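# Run the feed, rack both timbers, stop the machine

## Task

Two timber lengths sit side by side in a halted powered roller feed, nearly through, with only their ends still held by the rollers. The green button starts the feed and it keeps running until the red button is pressed. Get each timber lying in both hooks of the rack next to the outfeed, with neither timber on top of the other, and leave the machine stopped at the end.

## Robot and tools

Robots: three identical i2rt Big YAM arms named arm1, arm2 and arm3. Each has six joints, a two-finger gripper and a wrist camera. With joints 1 and 6 at zero and the hand level and pointing forward, the wrist camera rides on top of the hand looking at the fingertips. Reach is about 1.0 m from the joint 1 axis. The arms do not coordinate with each other; one stalling does not pause the others.

Frame: a single scene frame shared by all arms, origin on the floor, +z up, lengths in metres. Base (base_link) poses, each facing along its own +x: arm1 at (-0.142, 0.806, 0.874) quat wxyz (0.746, -0.004, -0.004, -0.666); arm2 at (1.110, -0.719, 0.712) quat (0.623, -0.004, -0.007, 0.782); arm3 at (-0.225, -0.825, 0.863) quat (0.745, 0.004, -0.004, 0.667). The hand point lies between the finger pads, roughly 1 cm behind the tips; fingers point along hand +z and open along hand y. Printed hand positions can be off, more so at long reach.

Joints (absolute radians; tolerance for done in brackets): joint1_rad -2.879..2.879 (0.045), base yaw, positive counter-clockwise seen from above, zero along the base's facing; joint2_rad 0..3.141 (0.14), shoulder, zero means upper arm roughly level pointing back, increasing lifts it up then forward; joint3_rad 0..3.019 (0.09), elbow, zero is fully folded, increasing opens; joint4_rad -1.692..1.57 (0.055), hand pitch, positive tips fingers up; joint5_rad -1.57..1.57 (0.03), sideways hand swing, positive toward the arm's right; joint6_rad -2.094..2.094 (0.035), hand roll, positive clockwise viewed from behind; gripper_m 0..0.093 (0.003), fingertip gap in metres, about 50-64 N per pad.

move: one action per call. Keys are arm1, arm2, arm3 (each optional; an arm left out gets nothing new) plus cameras. Inside an arm's entry: "joints" is a dict of absolute joint targets by name; "min_time_s" (0.1..8 s) sets a minimum duration for that arm's joint motions; "target" is a single absolute hand pose list of seven numbers [x, y, z, qw, qx, qy, qz] in the scene frame, metres, driven in a straight line from the current hand_target; "speed" (0.002..0.5 m/s, default 0.25, turning up to twice that in rad/s) only with target. With target, joints may contain only gripper_m. All hand paths in one call finish together, paced by the slowest; a path lasts 0.5-10 s, and an action is capped at 15 s. Paths ignore obstacles and other arms; hands lag, drift and can overshoot speed near full stretch. Each step the commanded pose is clipped to within 100 mm and 20 degrees of the measured one, and position wins over orientation. Expect a centimetre or more of error. Unknown keys make a call invalid; out-of-range values get it refused, and a refusal (or a stop interfering) cancels later move, wait and finished_scene calls in that same reply. A move with no action returns full state, all images and the scene number.

Results: per-arm joint_positions, Joint velocities (rad/s, gripper m/s; "within noise" means still), joint torques (N m, arm joints only, include gravity, joints 3 and 4 wrap at ±28), hand and hand_target, joint_status and hand_status, on_its_own (uncommanded behaviour; "held at" is a target, not a reading). A "move" line sums up each commanded arm, e.g. "move: arm1 done; arm2 time_out". Arms not in the call appear under "as last shown" with "not commanded". The "pictures" line orders images, which may trail the state slightly. Status words: off_target (resting away from target, maybe still pushing); time_out (joints keep a nearby target and keep pushing; send the reported position to relax); not_followed / "joint command not followed" / "pose unreachable" (self- or arm-collision check withheld it; it may retry until given new targets). A loaded joint can sag after a time_out.

Gripper: gripping hard reads up to 0.005 narrower (some grippers 0.002 wider) than the part; closed on nothing reads 0.000-0.003; free-air reading runs up to 0.003 wide. Commanding about 0.005 below the first-contact reading gives full force; soft objects get crushed more. Open well above the reading to release.

wait: seconds 0..10, optional cameras; the scene continues with current commands. zoom_image: camera name plus region [x0, y0, x1, y1] in pixels, origin top-left, at most 504 by 504, on that camera's latest image. Cameras: arm1_cam_wrist, arm2_cam_wrist, arm3_cam_wrist, cam_button, cam_end, cam_end2, cam_over, cam_side, or "all"; images 672x504. finished_scene takes the current scene number and must be the last call of its reply; the goal must hold with the robots idle.

Cautions: the scene advances while the operator thinks, with arms holding their last command. Arms keep pushing on contact and can push hard; sustained pushing, stretching or holding loads heats motors (MOTOR HOT at 85 °C, collapse and OVER-TEMPERATURE FAULT at 100 °C, reported as limit_stop_at_motor_heat; resend targets after). Avoid pressing arms together, including closing one gripper on another's fingers; the clearance check can be late and allows fingers, housings and cameras to meet. Do not knock objects out of the work area, drop timber from a height, release moving parts, or strike fixed or heavy things. Loose objects may occasionally be nudged by outside forces.

Each tool is called as name(argument=value, ...), one argument or row to a line, values as JSON.

## Session

move(
  arm1={"target":[-0.55,0.42,1.12,0,1,0,0],"speed":0.4},
  arm2={"target":[0.985,-0.36,0.90,0,0.707,-0.707,0],"speed":0.4,"joints":{"gripper_m":0}},
  arm3={"target":[-0.55,-0.45,1.12,0,1,0,0],"speed":0.4},
  cameras=["all"],
)

Scene clock: 2.73 s.
Joint torques (N m): arm1=[-0.09 -16.38 14.22 -0.42 0.12 0.06] | arm2=[-3.14 -10.46 9.84 0.38 -0.03 0.24] | arm3=[-1.49 -11.58 12.1 0.25 -0.27 -0.09]
Heat: arm1: hottest joint2_rad 23 °C; arm2: hottest joint3_rad 23 °C; arm3: hottest joint3_rad 24 °C.
move: arm1 off_target; arm2 off_target; arm3 off_target
Joint velocities: within noise
arm1.joint_positions: joint1_rad=-0.912 joint2_rad=+1.824 joint3_rad=+1.807 joint4_rad=-1.595 joint5_rad=+0.006 joint6_rad=+0.759 gripper_m=+0.09396
arm1.joint_status: not commanded
arm1.hand: x=-0.5400 y=+0.4236 z=+1.1040 quat_wxyz=(+0.010, -1.000, -0.007, -0.013) (m; scene frame)
arm1.hand_target: x=-0.5495 y=+0.4205 z=+1.1200 quat_wxyz=(+0.000, -1.000, +0.000, +0.000) (m; scene frame)
arm1.hand_status: off_target (0.019 m and 2.1 deg from the pose sent, 0.456 m and 66.6 deg at the start)
arm2.joint_positions: joint1_rad=+0.108 joint2_rad=+1.363 joint3_rad=+1.113 joint4_rad=-1.372 joint5_rad=-0.014 joint6_rad=+0.313 gripper_m=+0.00051
arm2.joint_status: all done
arm2.hand: x=+0.9862 y=-0.3731 z=+0.8854 quat_wxyz=(+0.011, +0.714, -0.700, +0.022) (m; scene frame)
arm2.hand_target: x=+0.9852 y=-0.3605 z=+0.9001 quat_wxyz=(+0.000, +0.707, -0.707, +0.000) (m; scene frame)
arm2.hand_status: off_target (0.020 m and 3.1 deg from the pose sent, 0.410 m and 78.2 deg at the start)
arm3.joint_positions: joint1_rad=+0.815 joint2_rad=+1.639 joint3_rad=+1.591 joint4_rad=-1.564 joint5_rad=-0.005 joint6_rad=-0.853 gripper_m=+0.09396
arm3.joint_status: not commanded
arm3.hand: x=-0.5402 y=-0.4572 z=+1.1044 quat_wxyz=(+0.011, +1.000, -0.007, +0.012) (m; scene frame)
arm3.hand_target: x=-0.5496 y=-0.4506 z=+1.1200 quat_wxyz=(+0.000, +1.000, +0.000, +0.000) (m; scene frame)
arm3.hand_status: off_target (0.020 m and 2.1 deg from the pose sent, 0.475 m and 78.0 deg at the start)
pictures: arm1_cam_wrist, arm2_cam_wrist, arm3_cam_wrist, cam_button, cam_end, cam_end2, cam_over, cam_side

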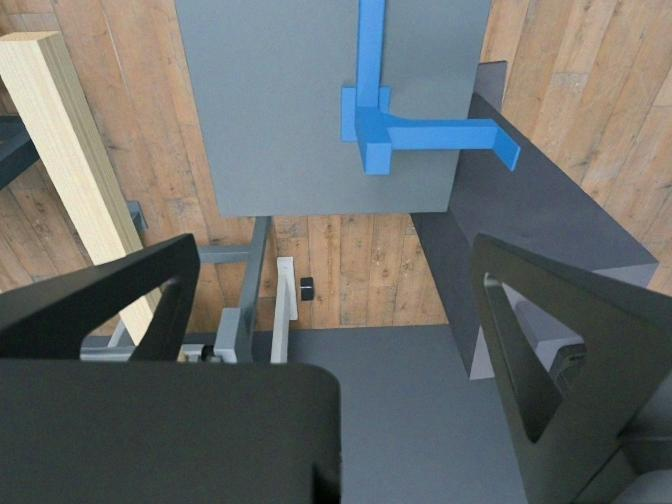

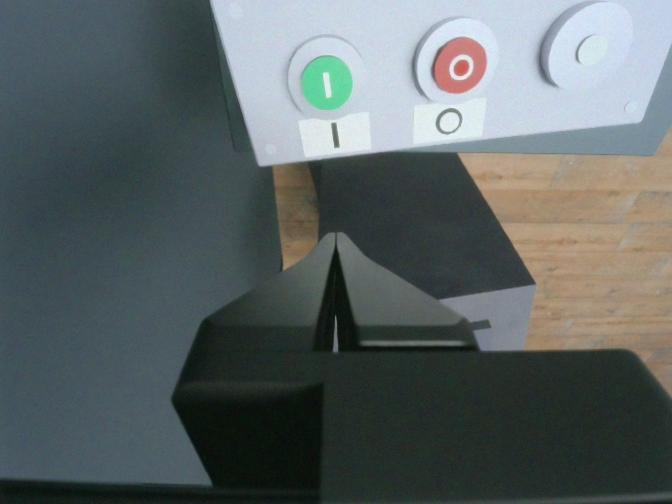

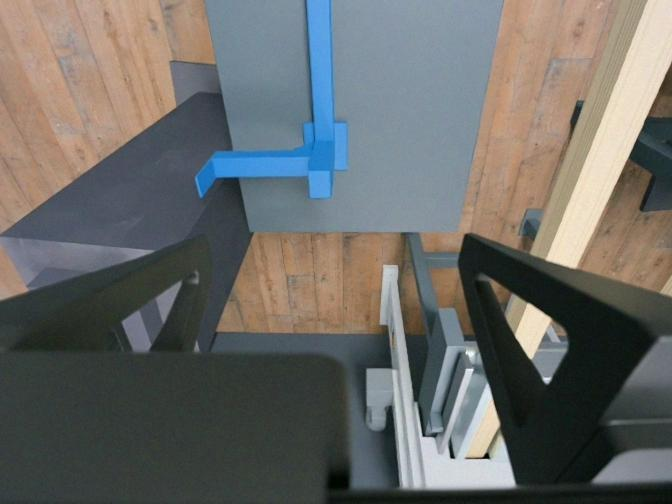

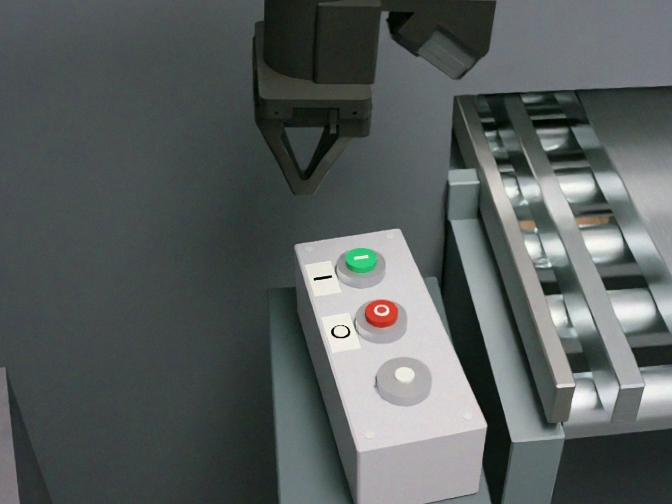

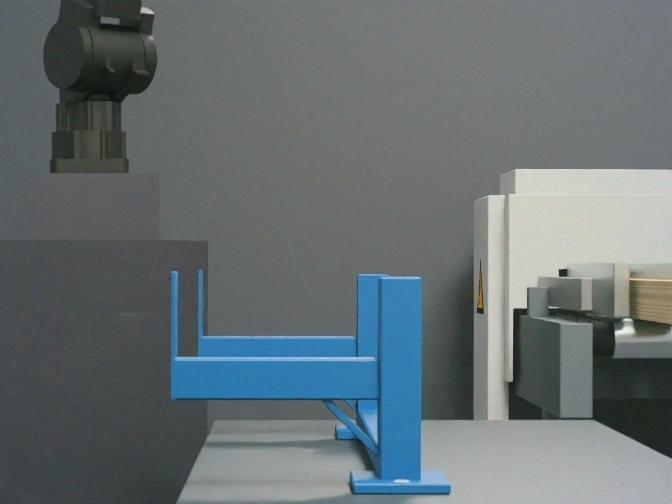

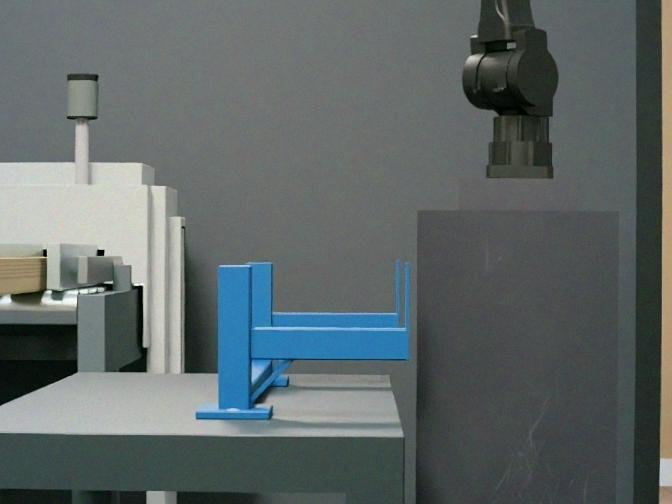

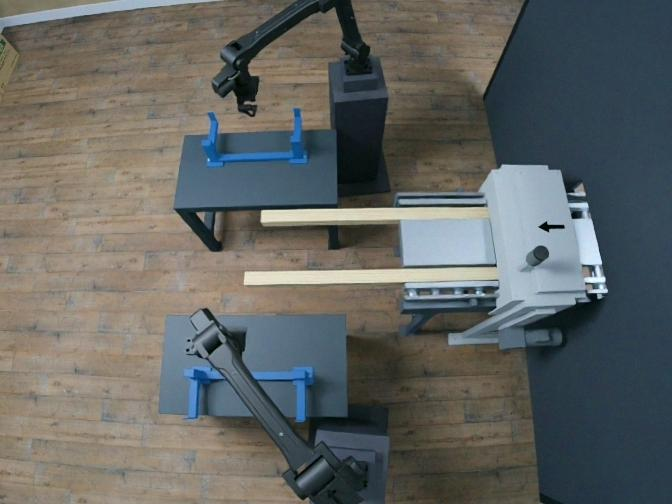

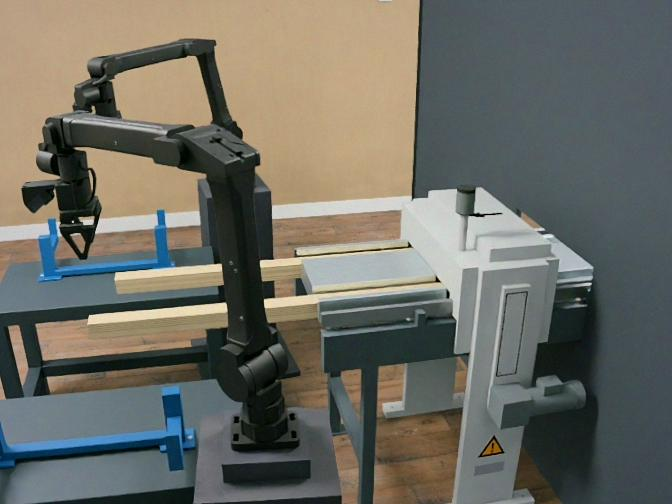

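move(
  arm1={"target":[-0.09,0.110,0.86,0,1,0,0],"speed":0.35},
  arm2={"target":[0.981,-0.331,0.86,0,0.707,-0.707,0],"speed":0.2},
  arm3={"target":[-0.14,-0.119,0.86,0,1,0,0],"speed":0.35},
  cameras=["arm1_cam_wrist","arm2_cam_wrist","arm3_cam_wrist","cam_button"],
)

Scene clock: 60.10 s.
Joint torques (N m): arm1=[-0.32 -20.78 13.33 -0.31 0.11 0.07] | arm2=[-3.31 -10.23 9.32 0.53 -0.02 0.12] | arm3=[-1.14 -18.08 11.62 0.17 -0.25 -0.05]
Heat: arm1: hottest joint3_rad 28 °C; arm2: hottest joint3_rad 30 °C; arm3: hottest joint3_rad 32 °C.
move: arm1 off_target; arm2 off_target; arm3 off_target
Joint velocities: within noise
arm1.joint_positions: joint1_rad=-0.032 joint2_rad=+2.343 joint3_rad=+1.991 joint4_rad=-1.246 joint5_rad=-0.002 joint6_rad=+1.639 gripper_m=+0.09396
arm1.joint_status: not commanded
arm1.hand: x=-0.0865 y=+0.1220 z=+0.8566 quat_wxyz=(+0.008, -1.000, -0.006, -0.001) (m; scene frame)
arm1.hand_target: x=-0.0901 y=+0.1105 z=+0.8601 quat_wxyz=(+0.000, -1.000, +0.000, +0.000) (m; scene frame)
arm1.hand_status: off_target (0.013 m and 1.2 deg from the pose sent, 0.600 m and 2.1 deg at the start)
arm2.joint_positions: joint1_rad=+0.098 joint2_rad=+1.448 joint3_rad=+1.113 joint4_rad=-1.268 joint5_rad=-0.014 joint6_rad=+0.313 gripper_m=+0.00051
arm2.joint_status: not commanded
arm2.hand: x=+0.9810 y=-0.3452 z=+0.8538 quat_wxyz=(+0.006, +0.711, -0.703, +0.014) (m; scene frame)
arm2.hand_target: x=+0.9812 y=-0.3314 z=+0.8601 quat_wxyz=(+0.000, +0.707, -0.707, +0.000) (m; scene frame)
arm2.hand_status: off_target (0.015 m and 1.8 deg from the pose sent, 0.050 m and 3.1 deg at the start)
arm3.joint_positions: joint1_rad=-0.015 joint2_rad=+2.367 joint3_rad=+2.072 joint4_rad=-1.301 joint5_rad=+0.003 joint6_rad=-1.680 gripper_m=+0.09396
arm3.joint_status: not commanded
arm3.hand: x=-0.1364 y=-0.1314 z=+0.8590 quat_wxyz=(+0.007, +1.000, -0.008, +0.000) (m; scene frame)
arm3.hand_target: x=-0.1402 y=-0.1195 z=+0.8602 quat_wxyz=(-0.001, +1.000, +0.000, +0.000) (m; scene frame)
arm3.hand_status: off_target (0.013 m and 1.2 deg from the pose sent, 0.578 m and 2.1 deg at the start)
pictures: arm1_cam_wrist, arm2_cam_wrist, arm3_cam_wrist, cam_button

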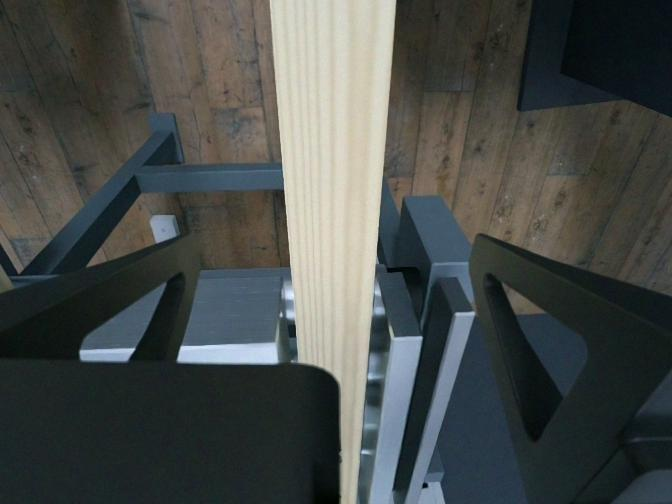

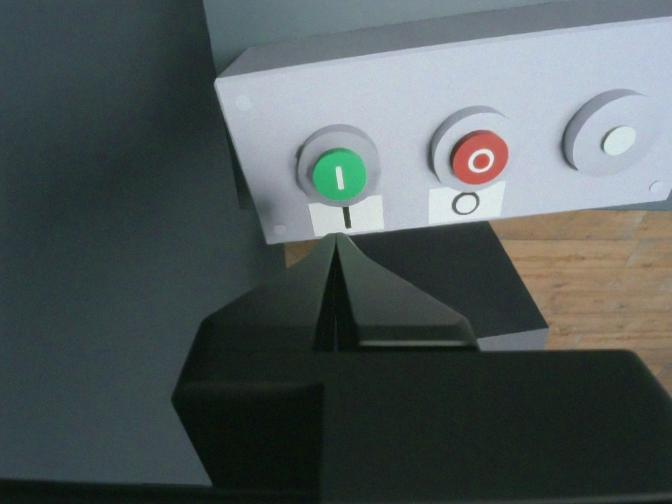

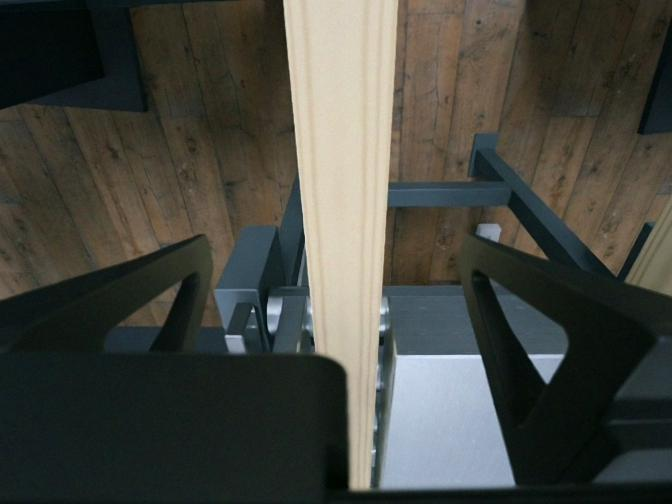

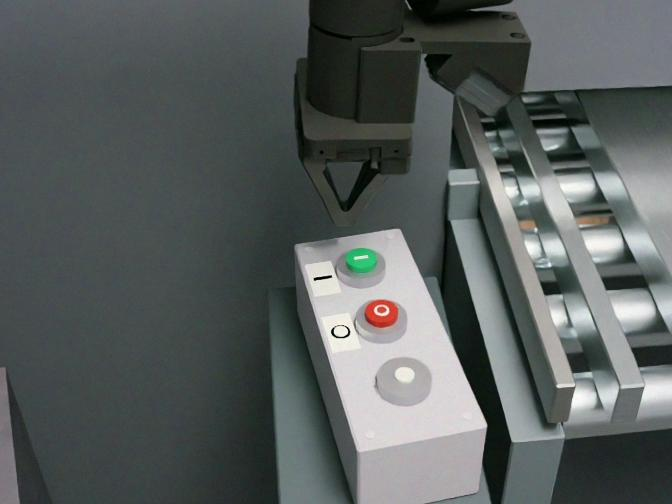

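move(
  arm1={"target":[-0.09,0.111,0.765,0,1,0,0],"speed":0.15},
  arm2={"target":[0.980,-0.331,0.84,0,0.707,-0.707,0],"speed":0.1},
  arm3={"target":[-0.14,-0.114,0.762,0,1,0,0],"speed":0.15},
  cameras=["arm1_cam_wrist","arm3_cam_wrist","cam_end"],
)

Scene clock: 75.43 s.
Joint torques (N m): arm1=[-0.21 -22.18 9.89 0.64 0.12 0.08] | arm2=[-3.02 -10.4 6.79 0.61 -0.03 0.15] | arm3=[-1.2 -19.84 9.36 0.87 -0.25 -0.06]
Heat: arm1: hottest joint3_rad 31 °C; arm2: hottest joint3_rad 30 °C; arm3: hottest joint3_rad 33 °C.
move: arm1 done; arm2 done; arm3 off_target
Joint velocities: within noise
arm1.joint_positions: joint1_rad=-0.032 joint2_rad=+2.465 joint3_rad=+1.976 joint4_rad=-1.104 joint5_rad=-0.002 joint6_rad=+1.639 gripper_m=+0.09396
arm1.joint_status: not commanded
arm1.hand: x=-0.0860 y=+0.1160 z=+0.7691 quat_wxyz=(+0.005, -1.000, -0.006, -0.001) (m; scene frame)
arm1.hand_target: x=-0.0901 y=+0.1110 z=+0.7652 quat_wxyz=(+0.000, -1.000, +0.000, +0.000) (m; scene frame)
arm1.hand_status: done (0.008 m and 0.9 deg from the pose sent, 0.092 m and 1.2 deg at the start)
arm2.joint_positions: joint1_rad=+0.098 joint2_rad=+1.466 joint3_rad=+1.113 joint4_rad=-1.214 joint5_rad=-0.014 joint6_rad=+0.313 gripper_m=+0.00051
arm2.joint_status: not commanded
arm2.hand: x=+0.9768 y=-0.3324 z=+0.8465 quat_wxyz=(-0.001, +0.711, -0.703, -0.002) (m; scene frame)
arm2.hand_target: x=+0.9801 y=-0.3311 z=+0.8400 quat_wxyz=(+0.000, +0.707, -0.707, +0.000) (m; scene frame)
arm2.hand_status: done (0.007 m and 0.7 deg from the pose sent, 0.020 m and 1.8 deg at the start)
arm3.joint_positions: joint1_rad=-0.015 joint2_rad=+2.503 joint3_rad=+2.072 joint4_rad=-1.169 joint5_rad=+0.003 joint6_rad=-1.680 gripper_m=+0.09396
arm3.joint_status: not commanded
arm3.hand: x=-0.1354 y=-0.1232 z=+0.7659 quat_wxyz=(+0.008, +1.000, -0.008, +0.000) (m; scene frame)
arm3.hand_target: x=-0.1402 y=-0.1143 z=+0.7622 quat_wxyz=(+0.000, +1.000, +0.000, +0.000) (m; scene frame)
arm3.hand_status: off_target (0.011 m and 1.3 deg from the pose sent, 0.099 m and 1.2 deg at the start)
pictures: arm1_cam_wrist, arm3_cam_wrist, cam_end

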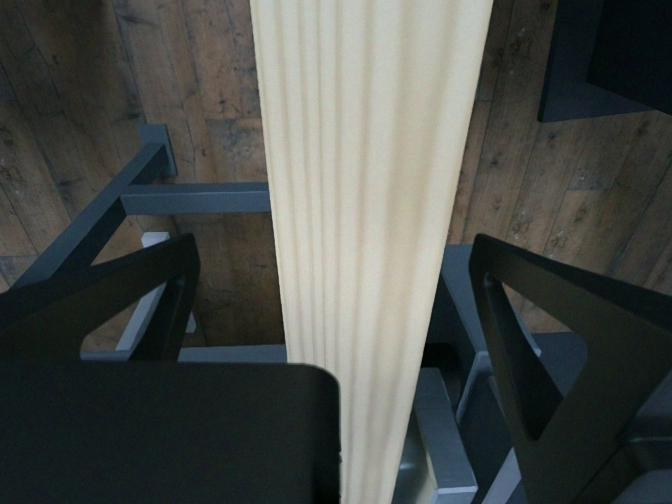

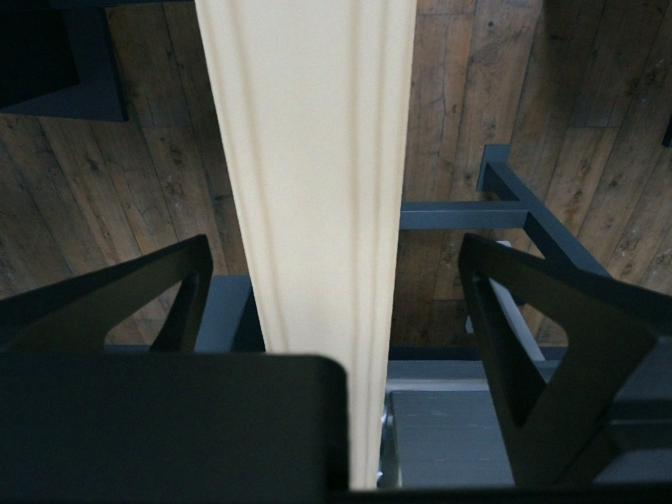

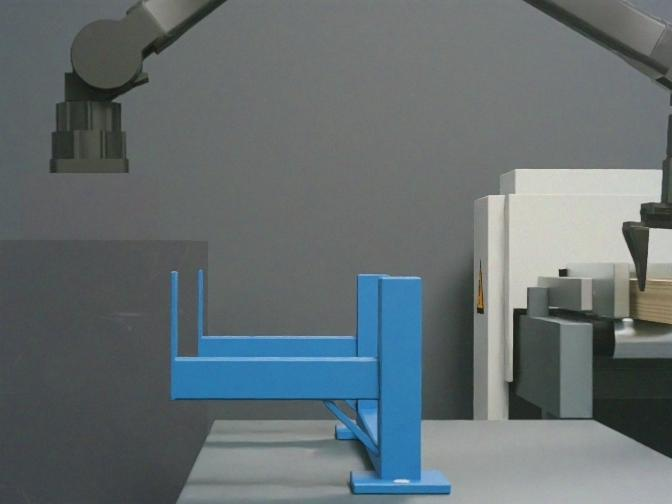

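move(
  arm1={"target":[-0.09,0.117,0.757,0,1,0,0],"speed":0.1},
  arm3={"target":[-0.14,-0.120,0.755,0,1,0,0],"speed":0.1},
)

move(
  arm1={"joints":{"gripper_m":0.035}},
  arm3={"joints":{"gripper_m":0.035}},
  cameras=["arm1_cam_wrist","arm3_cam_wrist"],
)

Scene clock: 89.10 s.
Joint torques (N m): arm1=[-0.21 -22.01 8.69 0.65 0.12 0.06] | arm2=[-3.08 -10.4 6.8 0.59 -0.03 0.15] | arm3=[-1.2 -19.6 7.42 0.92 -0.25 -0.06]
Heat: arm1: hottest joint3_rad 29 °C; arm2: hottest joint3_rad 30 °C; arm3: hottest joint3_rad 33 °C.
move: arm1 done; arm3 done
Joint velocities: within noise
arm1.joint_positions: joint1_rad=-0.032 joint2_rad=+2.465 joint3_rad=+1.955 joint4_rad=-1.075 joint5_rad=-0.002 joint6_rad=+1.640 gripper_m=+0.09396
arm1.joint_status: not commanded
arm1.hand: x=-0.0861 y=+0.1177 z=+0.7621 quat_wxyz=(+0.001, -1.000, -0.006, -0.001) (m; scene frame)
arm1.hand_target: x=-0.0900 y=+0.1170 z=+0.7572 quat_wxyz=(+0.000, -1.000, +0.000, +0.000) (m; scene frame)
arm1.hand_status: done (0.006 m and 0.7 deg from the pose sent, 0.013 m and 0.9 deg at the start)
arm2: as last shown
arm3.joint_positions: joint1_rad=-0.015 joint2_rad=+2.503 joint3_rad=+2.065 joint4_rad=-1.142 joint5_rad=+0.003 joint6_rad=-1.680 gripper_m=+0.09396
arm3.joint_status: not commanded
arm3.hand: x=-0.1349 y=-0.1190 z=+0.7636 quat_wxyz=(-0.002, +1.000, -0.008, +0.001) (m; scene frame)
arm3.hand_target: x=-0.1401 y=-0.1201 z=+0.7551 quat_wxyz=(+0.000, +1.000, +0.000, +0.000) (m; scene frame)
arm3.hand_status: done (0.010 m and 0.9 deg from the pose sent, 0.012 m and 1.3 deg at the start)
pictures: none

Scene clock: 89.73 s.
Joint torques (N m): arm1=[-0.15 -21.77 9.14 0.73 0.08 0.07] | arm2=[-3.08 -10.46 6.79 0.59 -0.03 0.15] | arm3=[-1.2 -19.49 7.92 1.26 -0.23 -0.01]
Heat: arm1: hottest joint3_rad 29 °C; arm2: hottest joint3_rad 30 °C; arm3: hottest joint3_rad 33 °C.
move: arm1 off_target; arm3 off_target
Joint velocities: within noise
arm1.joint_positions: joint1_rad=-0.032 joint2_rad=+2.464 joint3_rad=+1.949 joint4_rad=-1.079 joint5_rad=-0.001 joint6_rad=+1.639 gripper_m=+0.04894
arm1.joint_status: gripper_m off_target (ended at +0.04897, target +0.03500)
arm1.hand: x=-0.0865 y=+0.1212 z=+0.7606 quat_wxyz=(+0.006, -1.000, -0.006, +0.000) (m; scene frame)
arm1.hand_target: x=-0.0900 y=+0.1171 z=+0.7570 quat_wxyz=(+0.000, -1.000, +0.000, +0.000) (m; scene frame)
arm1.hand_status: not commanded
arm2: as last shown
arm3.joint_positions: joint1_rad=-0.015 joint2_rad=+2.502 joint3_rad=+2.058 joint4_rad=-1.151 joint5_rad=+0.002 joint6_rad=-1.685 gripper_m=+0.05066
arm3.joint_status: gripper_m off_target (ended at +0.05069, target +0.03500)
arm3.hand: x=-0.1357 y=-0.1244 z=+0.7612 quat_wxyz=(+0.006, +1.000, -0.006, +0.000) (m; scene frame)
arm3.hand_target: x=-0.1401 y=-0.1201 z=+0.7551 quat_wxyz=(+0.000, +1.000, +0.000, +0.000) (m; scene frame)
arm3.hand_status: not commanded
pictures: arm1_cam_wrist, arm3_cam_wrist

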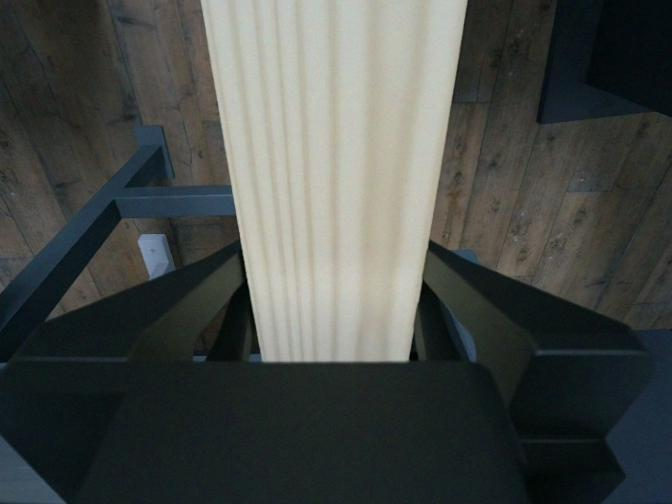

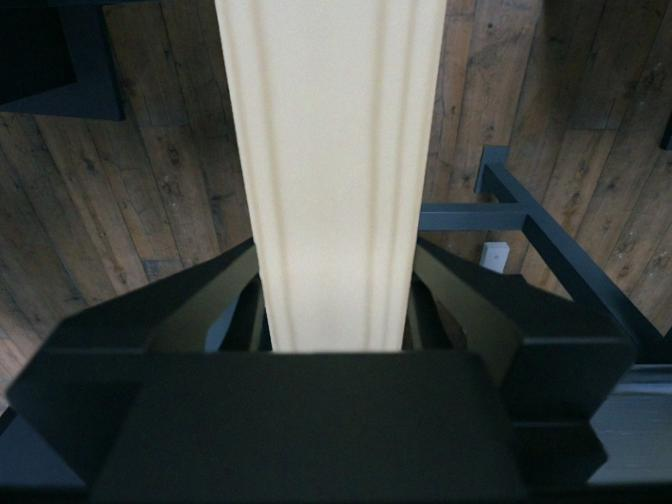

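move(
  arm2={"target":[0.980,-0.331,0.797,0,0.707,-0.707,0],"speed":0.1},
  cameras=["cam_button"],
)

move(
  arm1={"target":[-0.16,0.115,0.780,0,1,0,0],"speed":0.08},
  arm2={"target":[1.01,-0.315,0.865,0,0.707,-0.707,0],"speed":0.15},
  arm3={"target":[-0.21,-0.118,0.780,0,1,0,0],"speed":0.08},
  cameras=["cam_over"],
)

move(
  arm2={"target":[1.042,-0.322,0.845,0,0.707,-0.707,0],"speed":0.15},
  cameras=["cam_over","cam_button","cam_side","cam_end","cam_end2","arm1_cam_wrist","arm3_cam_wrist"],
)

Scene clock: 105.87 s.
Joint torques (N m): arm1=[4.07 -22.3 9.4 0.35 -0.38 0.46] | arm2=[-2.9 -9 5.39 1.37 -0.01 0.17] | arm3=[-4.95 -20.07 8.27 0.77 0.1 -0.38]
Heat: arm1: hottest joint2_rad 29 °C; arm2: hottest joint3_rad 29 °C; arm3: hottest joint3_rad 34 °C.
move: arm2 off_target
Joint velocities: within noise
arm1.joint_positions: joint1_rad=-0.077 joint2_rad=+2.472 joint3_rad=+1.945 joint4_rad=-1.071 joint5_rad=+0.012 joint6_rad=+1.596 gripper_m=+0.04894
arm1.joint_status: not commanded
arm1.hand: x=-0.1194 y=+0.1208 z=+0.7542 quat_wxyz=(+0.007, -1.000, -0.006, +0.006) (m; scene frame)
arm1.hand_target: x=-0.0900 y=+0.1170 z=+0.7571 quat_wxyz=(+0.000, -1.000, +0.000, +0.000) (m; scene frame)
arm1.hand_status: not commanded
arm2.joint_positions: joint1_rad=+0.098 joint2_rad=+1.493 joint3_rad=+1.059 joint4_rad=-1.118 joint5_rad=-0.014 joint6_rad=+0.313 gripper_m=+0.00051
arm2.joint_status: not commanded
arm2.hand: x=+0.9765 y=-0.3302 z=+0.8173 quat_wxyz=(-0.005, +0.711, -0.703, -0.009) (m; scene frame)
arm2.hand_target: x=+0.9802 y=-0.3319 z=+0.7977 quat_wxyz=(+0.000, +0.707, -0.707, +0.000) (m; scene frame)
arm2.hand_status: off_target (0.021 m and 1.3 deg from the pose sent, 0.050 m and 0.7 deg at the start)
arm3.joint_positions: joint1_rad=+0.029 joint2_rad=+2.510 joint3_rad=+2.052 joint4_rad=-1.138 joint5_rad=-0.007 joint6_rad=-1.649 gripper_m=+0.05066
arm3.joint_status: not commanded
arm3.hand: x=-0.1682 y=-0.1217 z=+0.7539 quat_wxyz=(+0.006, +1.000, -0.002, -0.004) (m; scene frame)
arm3.hand_target: x=-0.1399 y=-0.1201 z=+0.7550 quat_wxyz=(+0.000, +1.000, +0.000, +0.000) (m; scene frame)
arm3.hand_status: not commanded
pictures: cam_button

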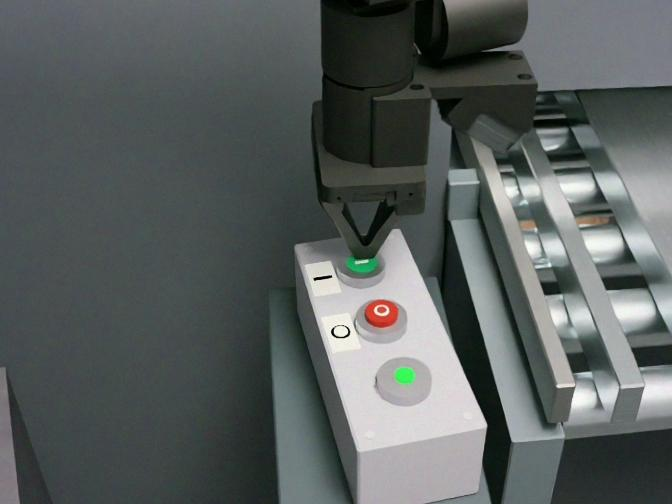

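Scene clock: 107.47 s.
Joint torques (N m): arm1=[0.91 -25.76 10.45 -0.64 0.11 0.04] | arm2=[-3.25 -12.34 11.32 -0.32 0.04 0.04] | arm3=[-2.55 -24 9.29 -0.16 -0.25 0.15]
Heat: arm1: hottest joint2_rad 30 °C; arm2: hottest joint3_rad 29 °C; arm3: hottest joint3_rad 34 °C.
move: arm1 off_target; arm2 off_target; arm3 off_target
Joint velocities: within noise
arm1.joint_positions: joint1_rad=-0.147 joint2_rad=+2.481 joint3_rad=+1.931 joint4_rad=-1.083 joint5_rad=-0.003 joint6_rad=+1.546 gripper_m=+0.04894
arm1.joint_status: not commanded
arm1.hand: x=-0.1648 y=+0.1323 z=+0.7437 quat_wxyz=(+0.025, -1.000, +0.005, -0.003) (m; scene frame)
arm1.hand_target: x=-0.1599 y=+0.1158 z=+0.7797 quat_wxyz=(+0.000, -1.000, +0.000, +0.000) (m; scene frame)
arm1.hand_status: off_target (0.041 m and 2.9 deg from the pose sent, 0.048 m and 1.2 deg at the start)
arm2.joint_positions: joint1_rad=+0.019 joint2_rad=+1.484 joint3_rad=+1.110 joint4_rad=-1.259 joint5_rad=-0.015 joint6_rad=+0.245 gripper_m=+0.00051
arm2.joint_status: not commanded
arm2.hand: x=+1.0106 y=-0.3350 z=+0.8396 quat_wxyz=(+0.015, +0.706, -0.707, +0.026) (m; scene frame)
arm2.hand_target: x=+1.0103 y=-0.3163 z=+0.8650 quat_wxyz=(+0.000, +0.707, -0.707, +0.000) (m; scene frame)
arm2.hand_status: off_target (0.032 m and 3.4 deg from the pose sent, 0.060 m and 1.3 deg at the start)
arm3.joint_positions: joint1_rad=+0.102 joint2_rad=+2.520 joint3_rad=+2.014 joint4_rad=-1.140 joint5_rad=+0.002 joint6_rad=-1.603 gripper_m=+0.05066
arm3.joint_status: not commanded
arm3.hand: x=-0.2182 y=-0.1386 z=+0.7346 quat_wxyz=(+0.032, +0.999, +0.012, +0.001) (m; scene frame)
arm3.hand_target: x=-0.2099 y=-0.1192 z=+0.7795 quat_wxyz=(+0.000, +1.000, +0.000, +0.000) (m; scene frame)
arm3.hand_status: off_target (0.051 m and 3.9 deg from the pose sent, 0.049 m and 0.8 deg at the start)
pictures: cam_over

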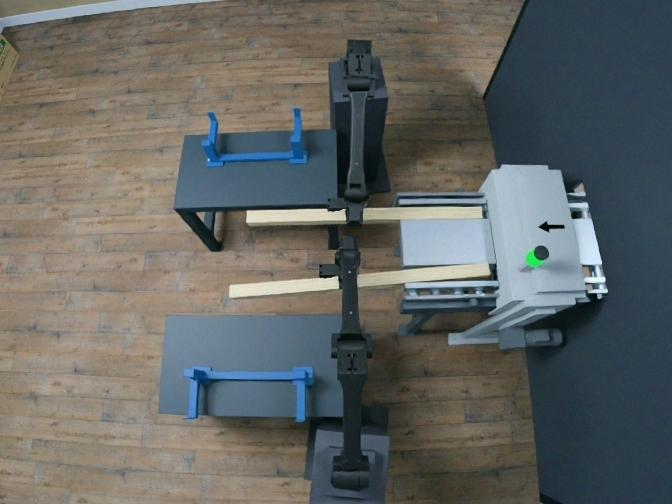

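Scene clock: 108.70 s.
Joint torques (N m): arm1=[1.38 -25.76 10.4 -0.7 0.17 0.01] | arm2=[-2.96 -12.4 6.86 0.54 -0.01 0.04] | arm3=[-2.84 -23.94 9.29 -0.13 -0.26 0.15]
Heat: arm1: hottest joint2_rad 30 °C; arm2: hottest joint3_rad 29 °C; arm3: hottest joint3_rad 34 °C.
move: arm2 done
Joint velocities: within noise
arm1, arm3: as last shown
arm2.joint_positions: joint1_rad=-0.056 joint2_rad=+1.475 joint3_rad=+1.103 joint4_rad=-1.226 joint5_rad=-0.014 joint6_rad=+0.171 gripper_m=+0.00051
arm2.joint_status: not commanded
arm2.hand: x=+1.0389 y=-0.3234 z=+0.8407 quat_wxyz=(+0.006, +0.706, -0.708, +0.010) (m; scene frame)
arm2.hand_target: x=+1.0420 y=-0.3220 z=+0.8449 quat_wxyz=(+0.000, +0.707, -0.707, +0.000) (m; scene frame)
arm2.hand_status: done (0.005 m and 1.3 deg from the pose sent, 0.034 m and 3.4 deg at the start)
pictures: arm1_cam_wrist, arm3_cam_wrist, cam_button, cam_end, cam_end2, cam_over, cam_side

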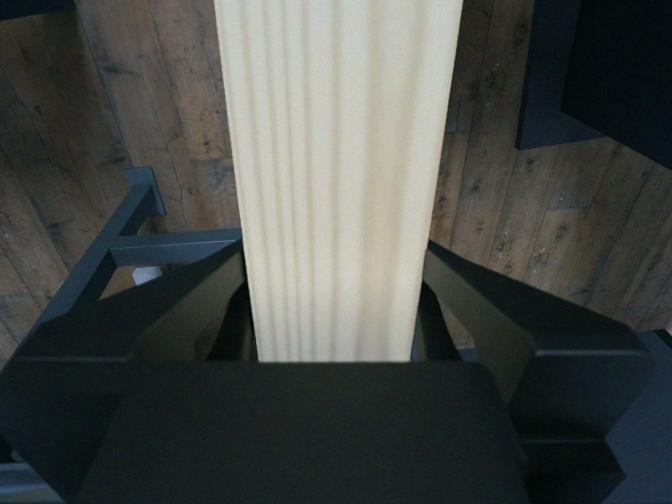

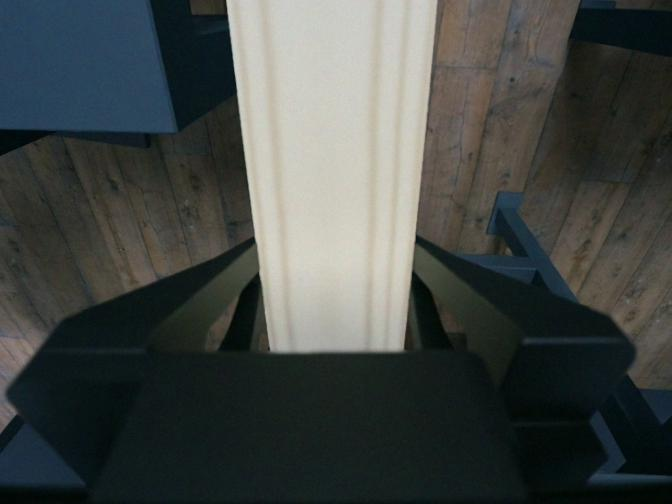

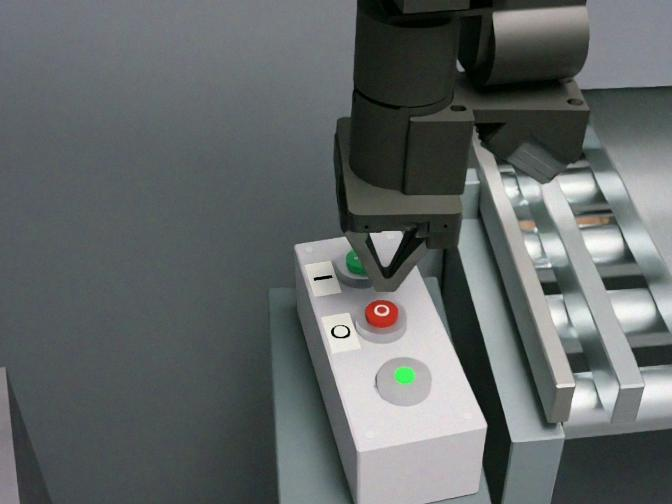

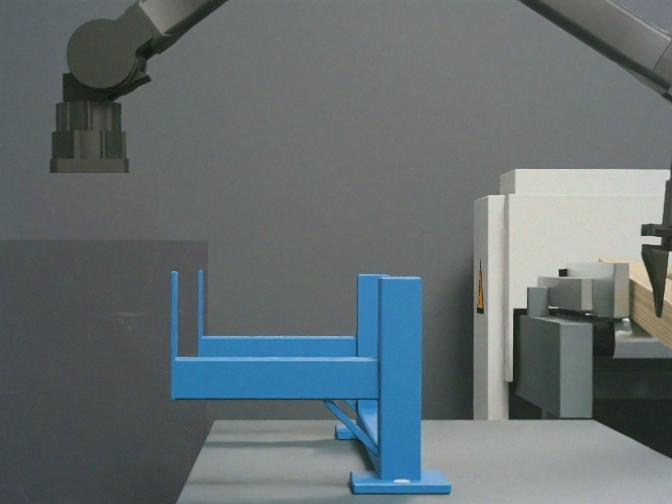

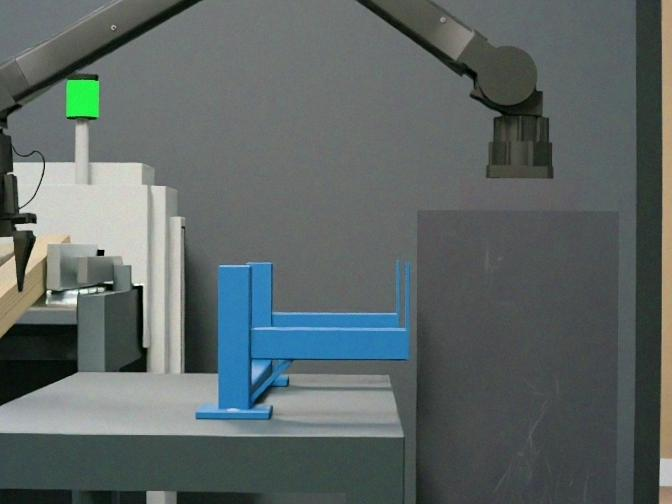

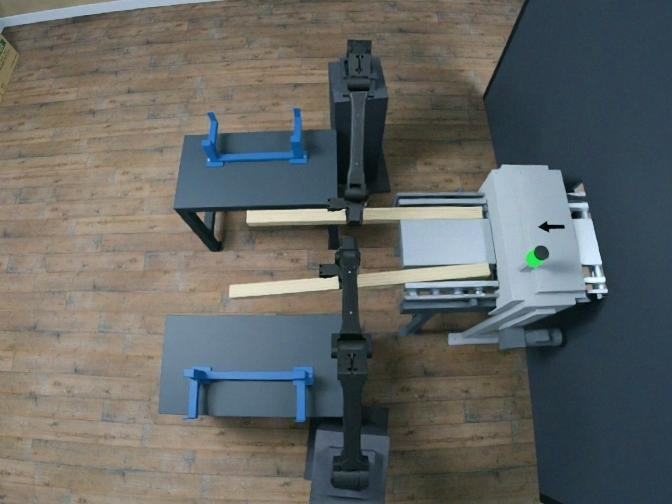

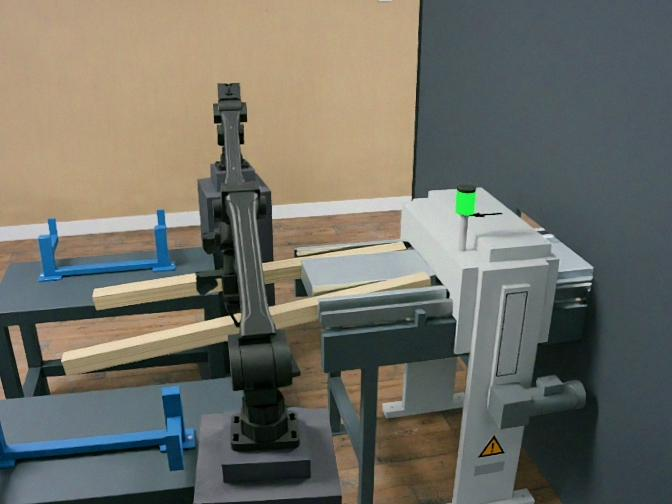

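move(
  arm1={"target":[-0.20,0.117,0.81,0,1,0,0],"speed":0.1},
  arm2={"target":[1.042,-0.325,0.797,0,0.707,-0.707,0],"speed":0.1},
  arm3={"target":[-0.27,-0.12,0.825,0,1,0,0],"speed":0.1},
  cameras=["cam_over","cam_button","cam_side","cam_end","cam_end2"],
)

Scene clock: 118.50 s.
Joint torques (N m): arm1=[-0.38 -28.75 10.74 -1.44 0.2 -0.26] | arm2=[-2.78 -8.76 5.3 1.35 -0.02 0.06] | arm3=[-1.08 -27.69 9.8 -1.03 -0.14 0.54]
Heat: arm1: hottest joint2_rad 33 °C; arm2: hottest joint3_rad 29 °C; arm3: hottest joint3_rad 35 °C.
move: arm1 off_target; arm2 off_target; arm3 off_target
Joint velocities: within noise
arm1.joint_positions: joint1_rad=-0.187 joint2_rad=+2.481 joint3_rad=+1.931 joint4_rad=-1.111 joint5_rad=-0.001 joint6_rad=+1.518 gripper_m=+0.04894
arm1.joint_status: not commanded
arm1.hand: x=-0.1915 y=+0.1409 z=+0.7441 quat_wxyz=(+0.039, -0.999, +0.011, -0.004) (m; scene frame)
arm1.hand_target: x=-0.1997 y=+0.1188 z=+0.8081 quat_wxyz=(+0.000, -1.000, +0.000, +0.001) (m; scene frame)
arm1.hand_status: off_target (0.071 m and 4.7 deg from the pose sent, 0.077 m and 2.9 deg at the start)
arm2.joint_positions: joint1_rad=-0.056 joint2_rad=+1.474 joint3_rad=+1.035 joint4_rad=-1.114 joint5_rad=-0.014 joint6_rad=+0.171 gripper_m=+0.00051
arm2.joint_status: not commanded
arm2.hand: x=+1.0392 y=-0.3228 z=+0.8172 quat_wxyz=(-0.006, +0.707, -0.708, -0.008) (m; scene frame)
arm2.hand_target: x=+1.0420 y=-0.3259 z=+0.7977 quat_wxyz=(+0.000, +0.707, -0.707, +0.000) (m; scene frame)
arm2.hand_status: off_target (0.020 m and 1.2 deg from the pose sent, 0.044 m and 1.3 deg at the start)
arm3.joint_positions: joint1_rad=+0.166 joint2_rad=+2.512 joint3_rad=+2.011 joint4_rad=-1.181 joint5_rad=-0.006 joint6_rad=-1.557 gripper_m=+0.05066
arm3.joint_status: not commanded
arm3.hand: x=-0.2624 y=-0.1488 z=+0.7399 quat_wxyz=(+0.049, +0.999, +0.021, -0.001) (m; scene frame)
arm3.hand_target: x=-0.2699 y=-0.1229 z=+0.8220 quat_wxyz=(-0.001, +1.000, +0.001, -0.002) (m; scene frame)
arm3.hand_status: off_target (0.090 m and 6.1 deg from the pose sent, 0.106 m and 3.9 deg at the start)
pictures: cam_button, cam_end, cam_end2, cam_over, cam_side

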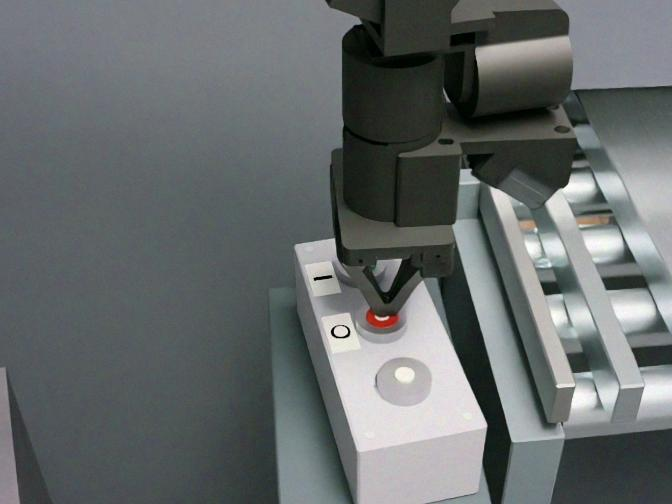

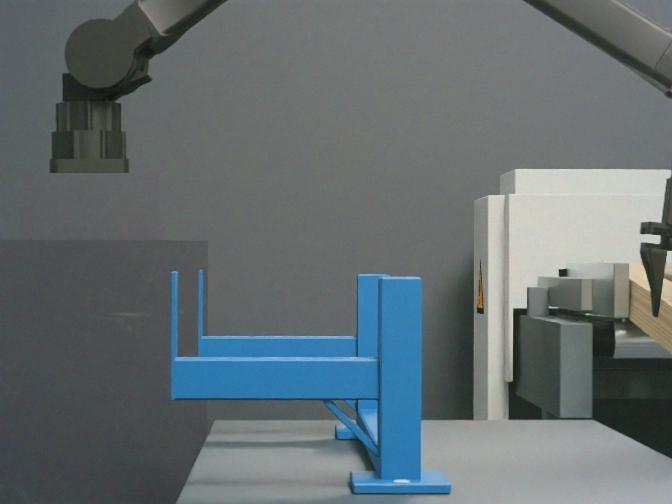

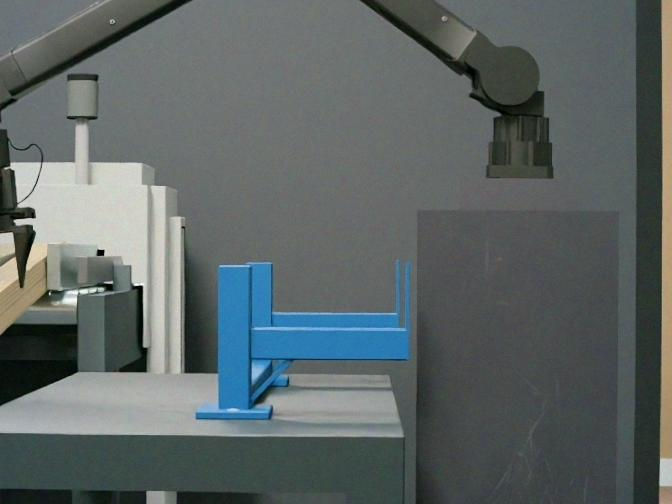

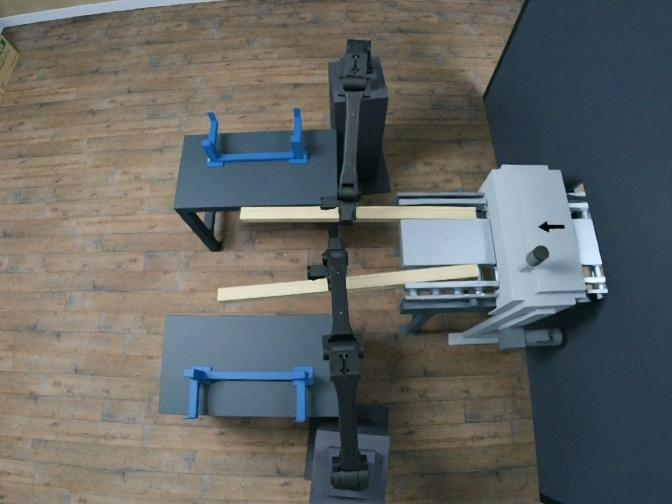

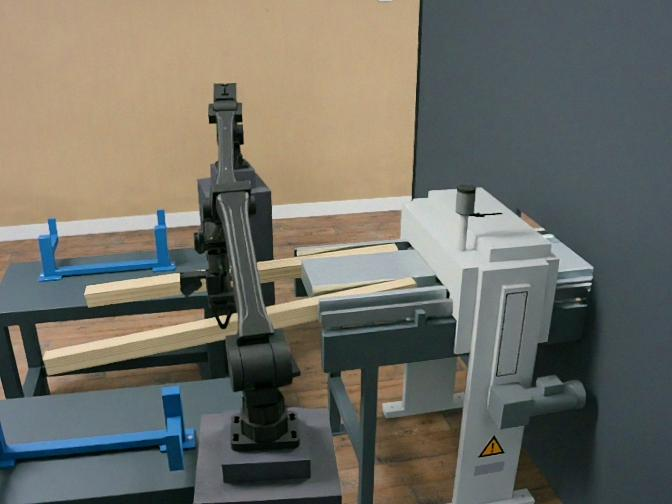

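move(
  arm1={"joints":{"joint2_rad":2.2,"joint3_rad":1.93,"joint4_rad":-1.36},"min_time_s":2.5},
  arm2={"target":[1.042,-0.325,0.88,0,0.707,-0.707,0],"speed":0.1},
  arm3={"joints":{"joint2_rad":2.2,"joint3_rad":2.0,"joint4_rad":-1.44},"min_time_s":2.5},
  cameras=["cam_over","cam_side","cam_end","cam_end2"],
)

Scene clock: 139.47 s.
Joint torques (N m): arm1=[-0.5 -29.57 9.57 -4.07 -0.23 -0.61] | arm2=[-3.02 -10.99 11.37 -0.31 0 0.03] | arm3=[-1.49 -26.99 8.5 -3.03 -0.11 0.83]
Heat: arm1: hottest joint2_rad 37 °C; arm2: hottest joint3_rad 29 °C; arm3: hottest joint2_rad 36 °C.
move: arm1 time_out; arm2 off_target; arm3 time_out
Joint velocities: within noise
arm1.joint_positions: joint1_rad=-0.187 joint2_rad=+2.303 joint3_rad=+1.926 joint4_rad=-1.269 joint5_rad=+0.011 joint6_rad=+1.555 gripper_m=+0.04894
arm1.joint_status: joint4_rad time_out (moved -0.158 of -0.249); the others done
arm1.on_its_own: joint4_rad reads -1.269 and still pushes toward -1.360 since a time_out; joint6_rad reads +1.555 and still pushes toward +1.489 since a time_out
arm1.hand: x=-0.1934 y=+0.1463 z=+0.8600 quat_wxyz=(+0.032, -0.999, +0.029, +0.003) (m; scene frame)
arm1.hand_target: x=-0.1968 y=+0.1562 z=+0.9287 quat_wxyz=(+0.024, -1.000, +0.000, -0.001) (m; scene frame)
arm1.hand_status: not commanded
arm2.joint_positions: joint1_rad=-0.056 joint2_rad=+1.426 joint3_rad=+1.098 joint4_rad=-1.297 joint5_rad=-0.014 joint6_rad=+0.171 gripper_m=+0.00051
arm2.joint_status: not commanded
arm2.hand: x=+1.0421 y=-0.3431 z=+0.8578 quat_wxyz=(+0.014, +0.706, -0.708, +0.021) (m; scene frame)
arm2.hand_target: x=+1.0422 y=-0.3260 z=+0.8801 quat_wxyz=(+0.000, +0.707, -0.707, +0.000) (m; scene frame)
arm2.hand_status: off_target (0.029 m and 2.9 deg from the pose sent, 0.063 m and 1.2 deg at the start)
arm3.joint_positions: joint1_rad=+0.170 joint2_rad=+2.305 joint3_rad=+1.993 joint4_rad=-1.344 joint5_rad=-0.007 joint6_rad=-1.585 gripper_m=+0.05066
arm3.joint_status: joint4_rad time_out (moved -0.163 of -0.259); the others done
arm3.on_its_own: joint4_rad reads -1.344 and still pushes toward -1.440 since a time_out; joint6_rad reads -1.585 and still pushes toward -1.508 since a time_out
arm3.hand: x=-0.2651 y=-0.1577 z=+0.8726 quat_wxyz=(+0.036, +0.999, +0.037, -0.002) (m; scene frame)
arm3.hand_target: x=-0.2670 y=-0.1704 z=+0.9443 quat_wxyz=(+0.028, +1.000, +0.000, +0.000) (m; scene frame)
arm3.hand_status: not commanded
pictures: cam_end, cam_end2, cam_over, cam_side

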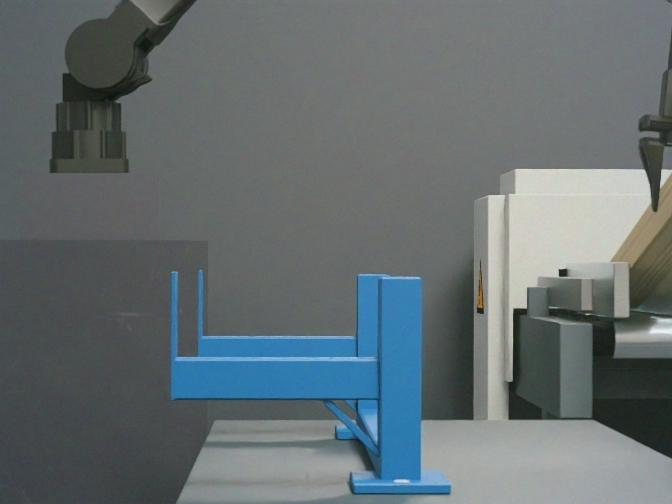

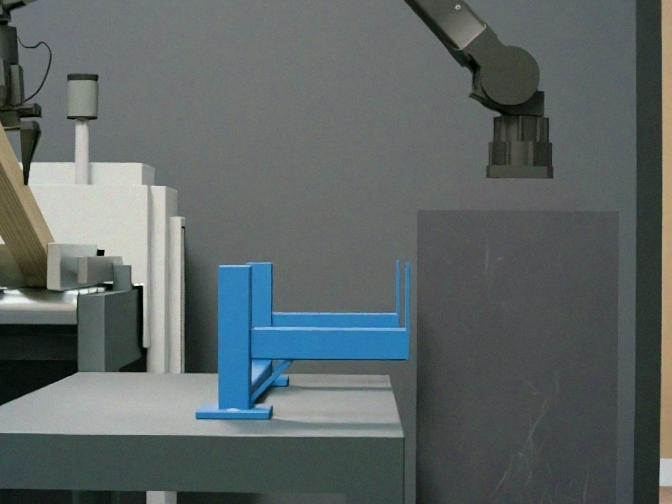

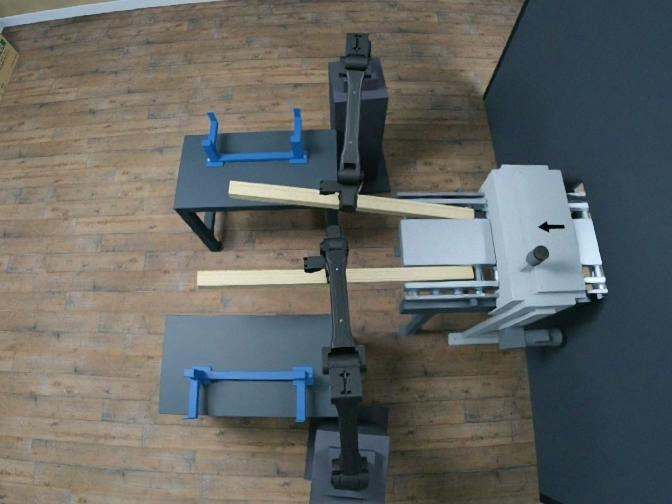

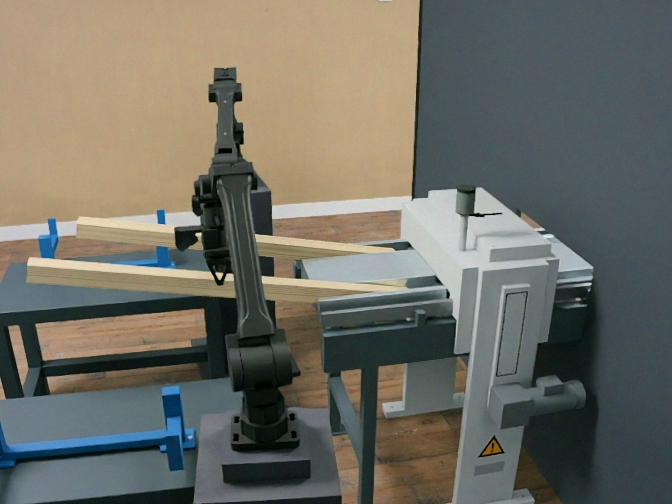

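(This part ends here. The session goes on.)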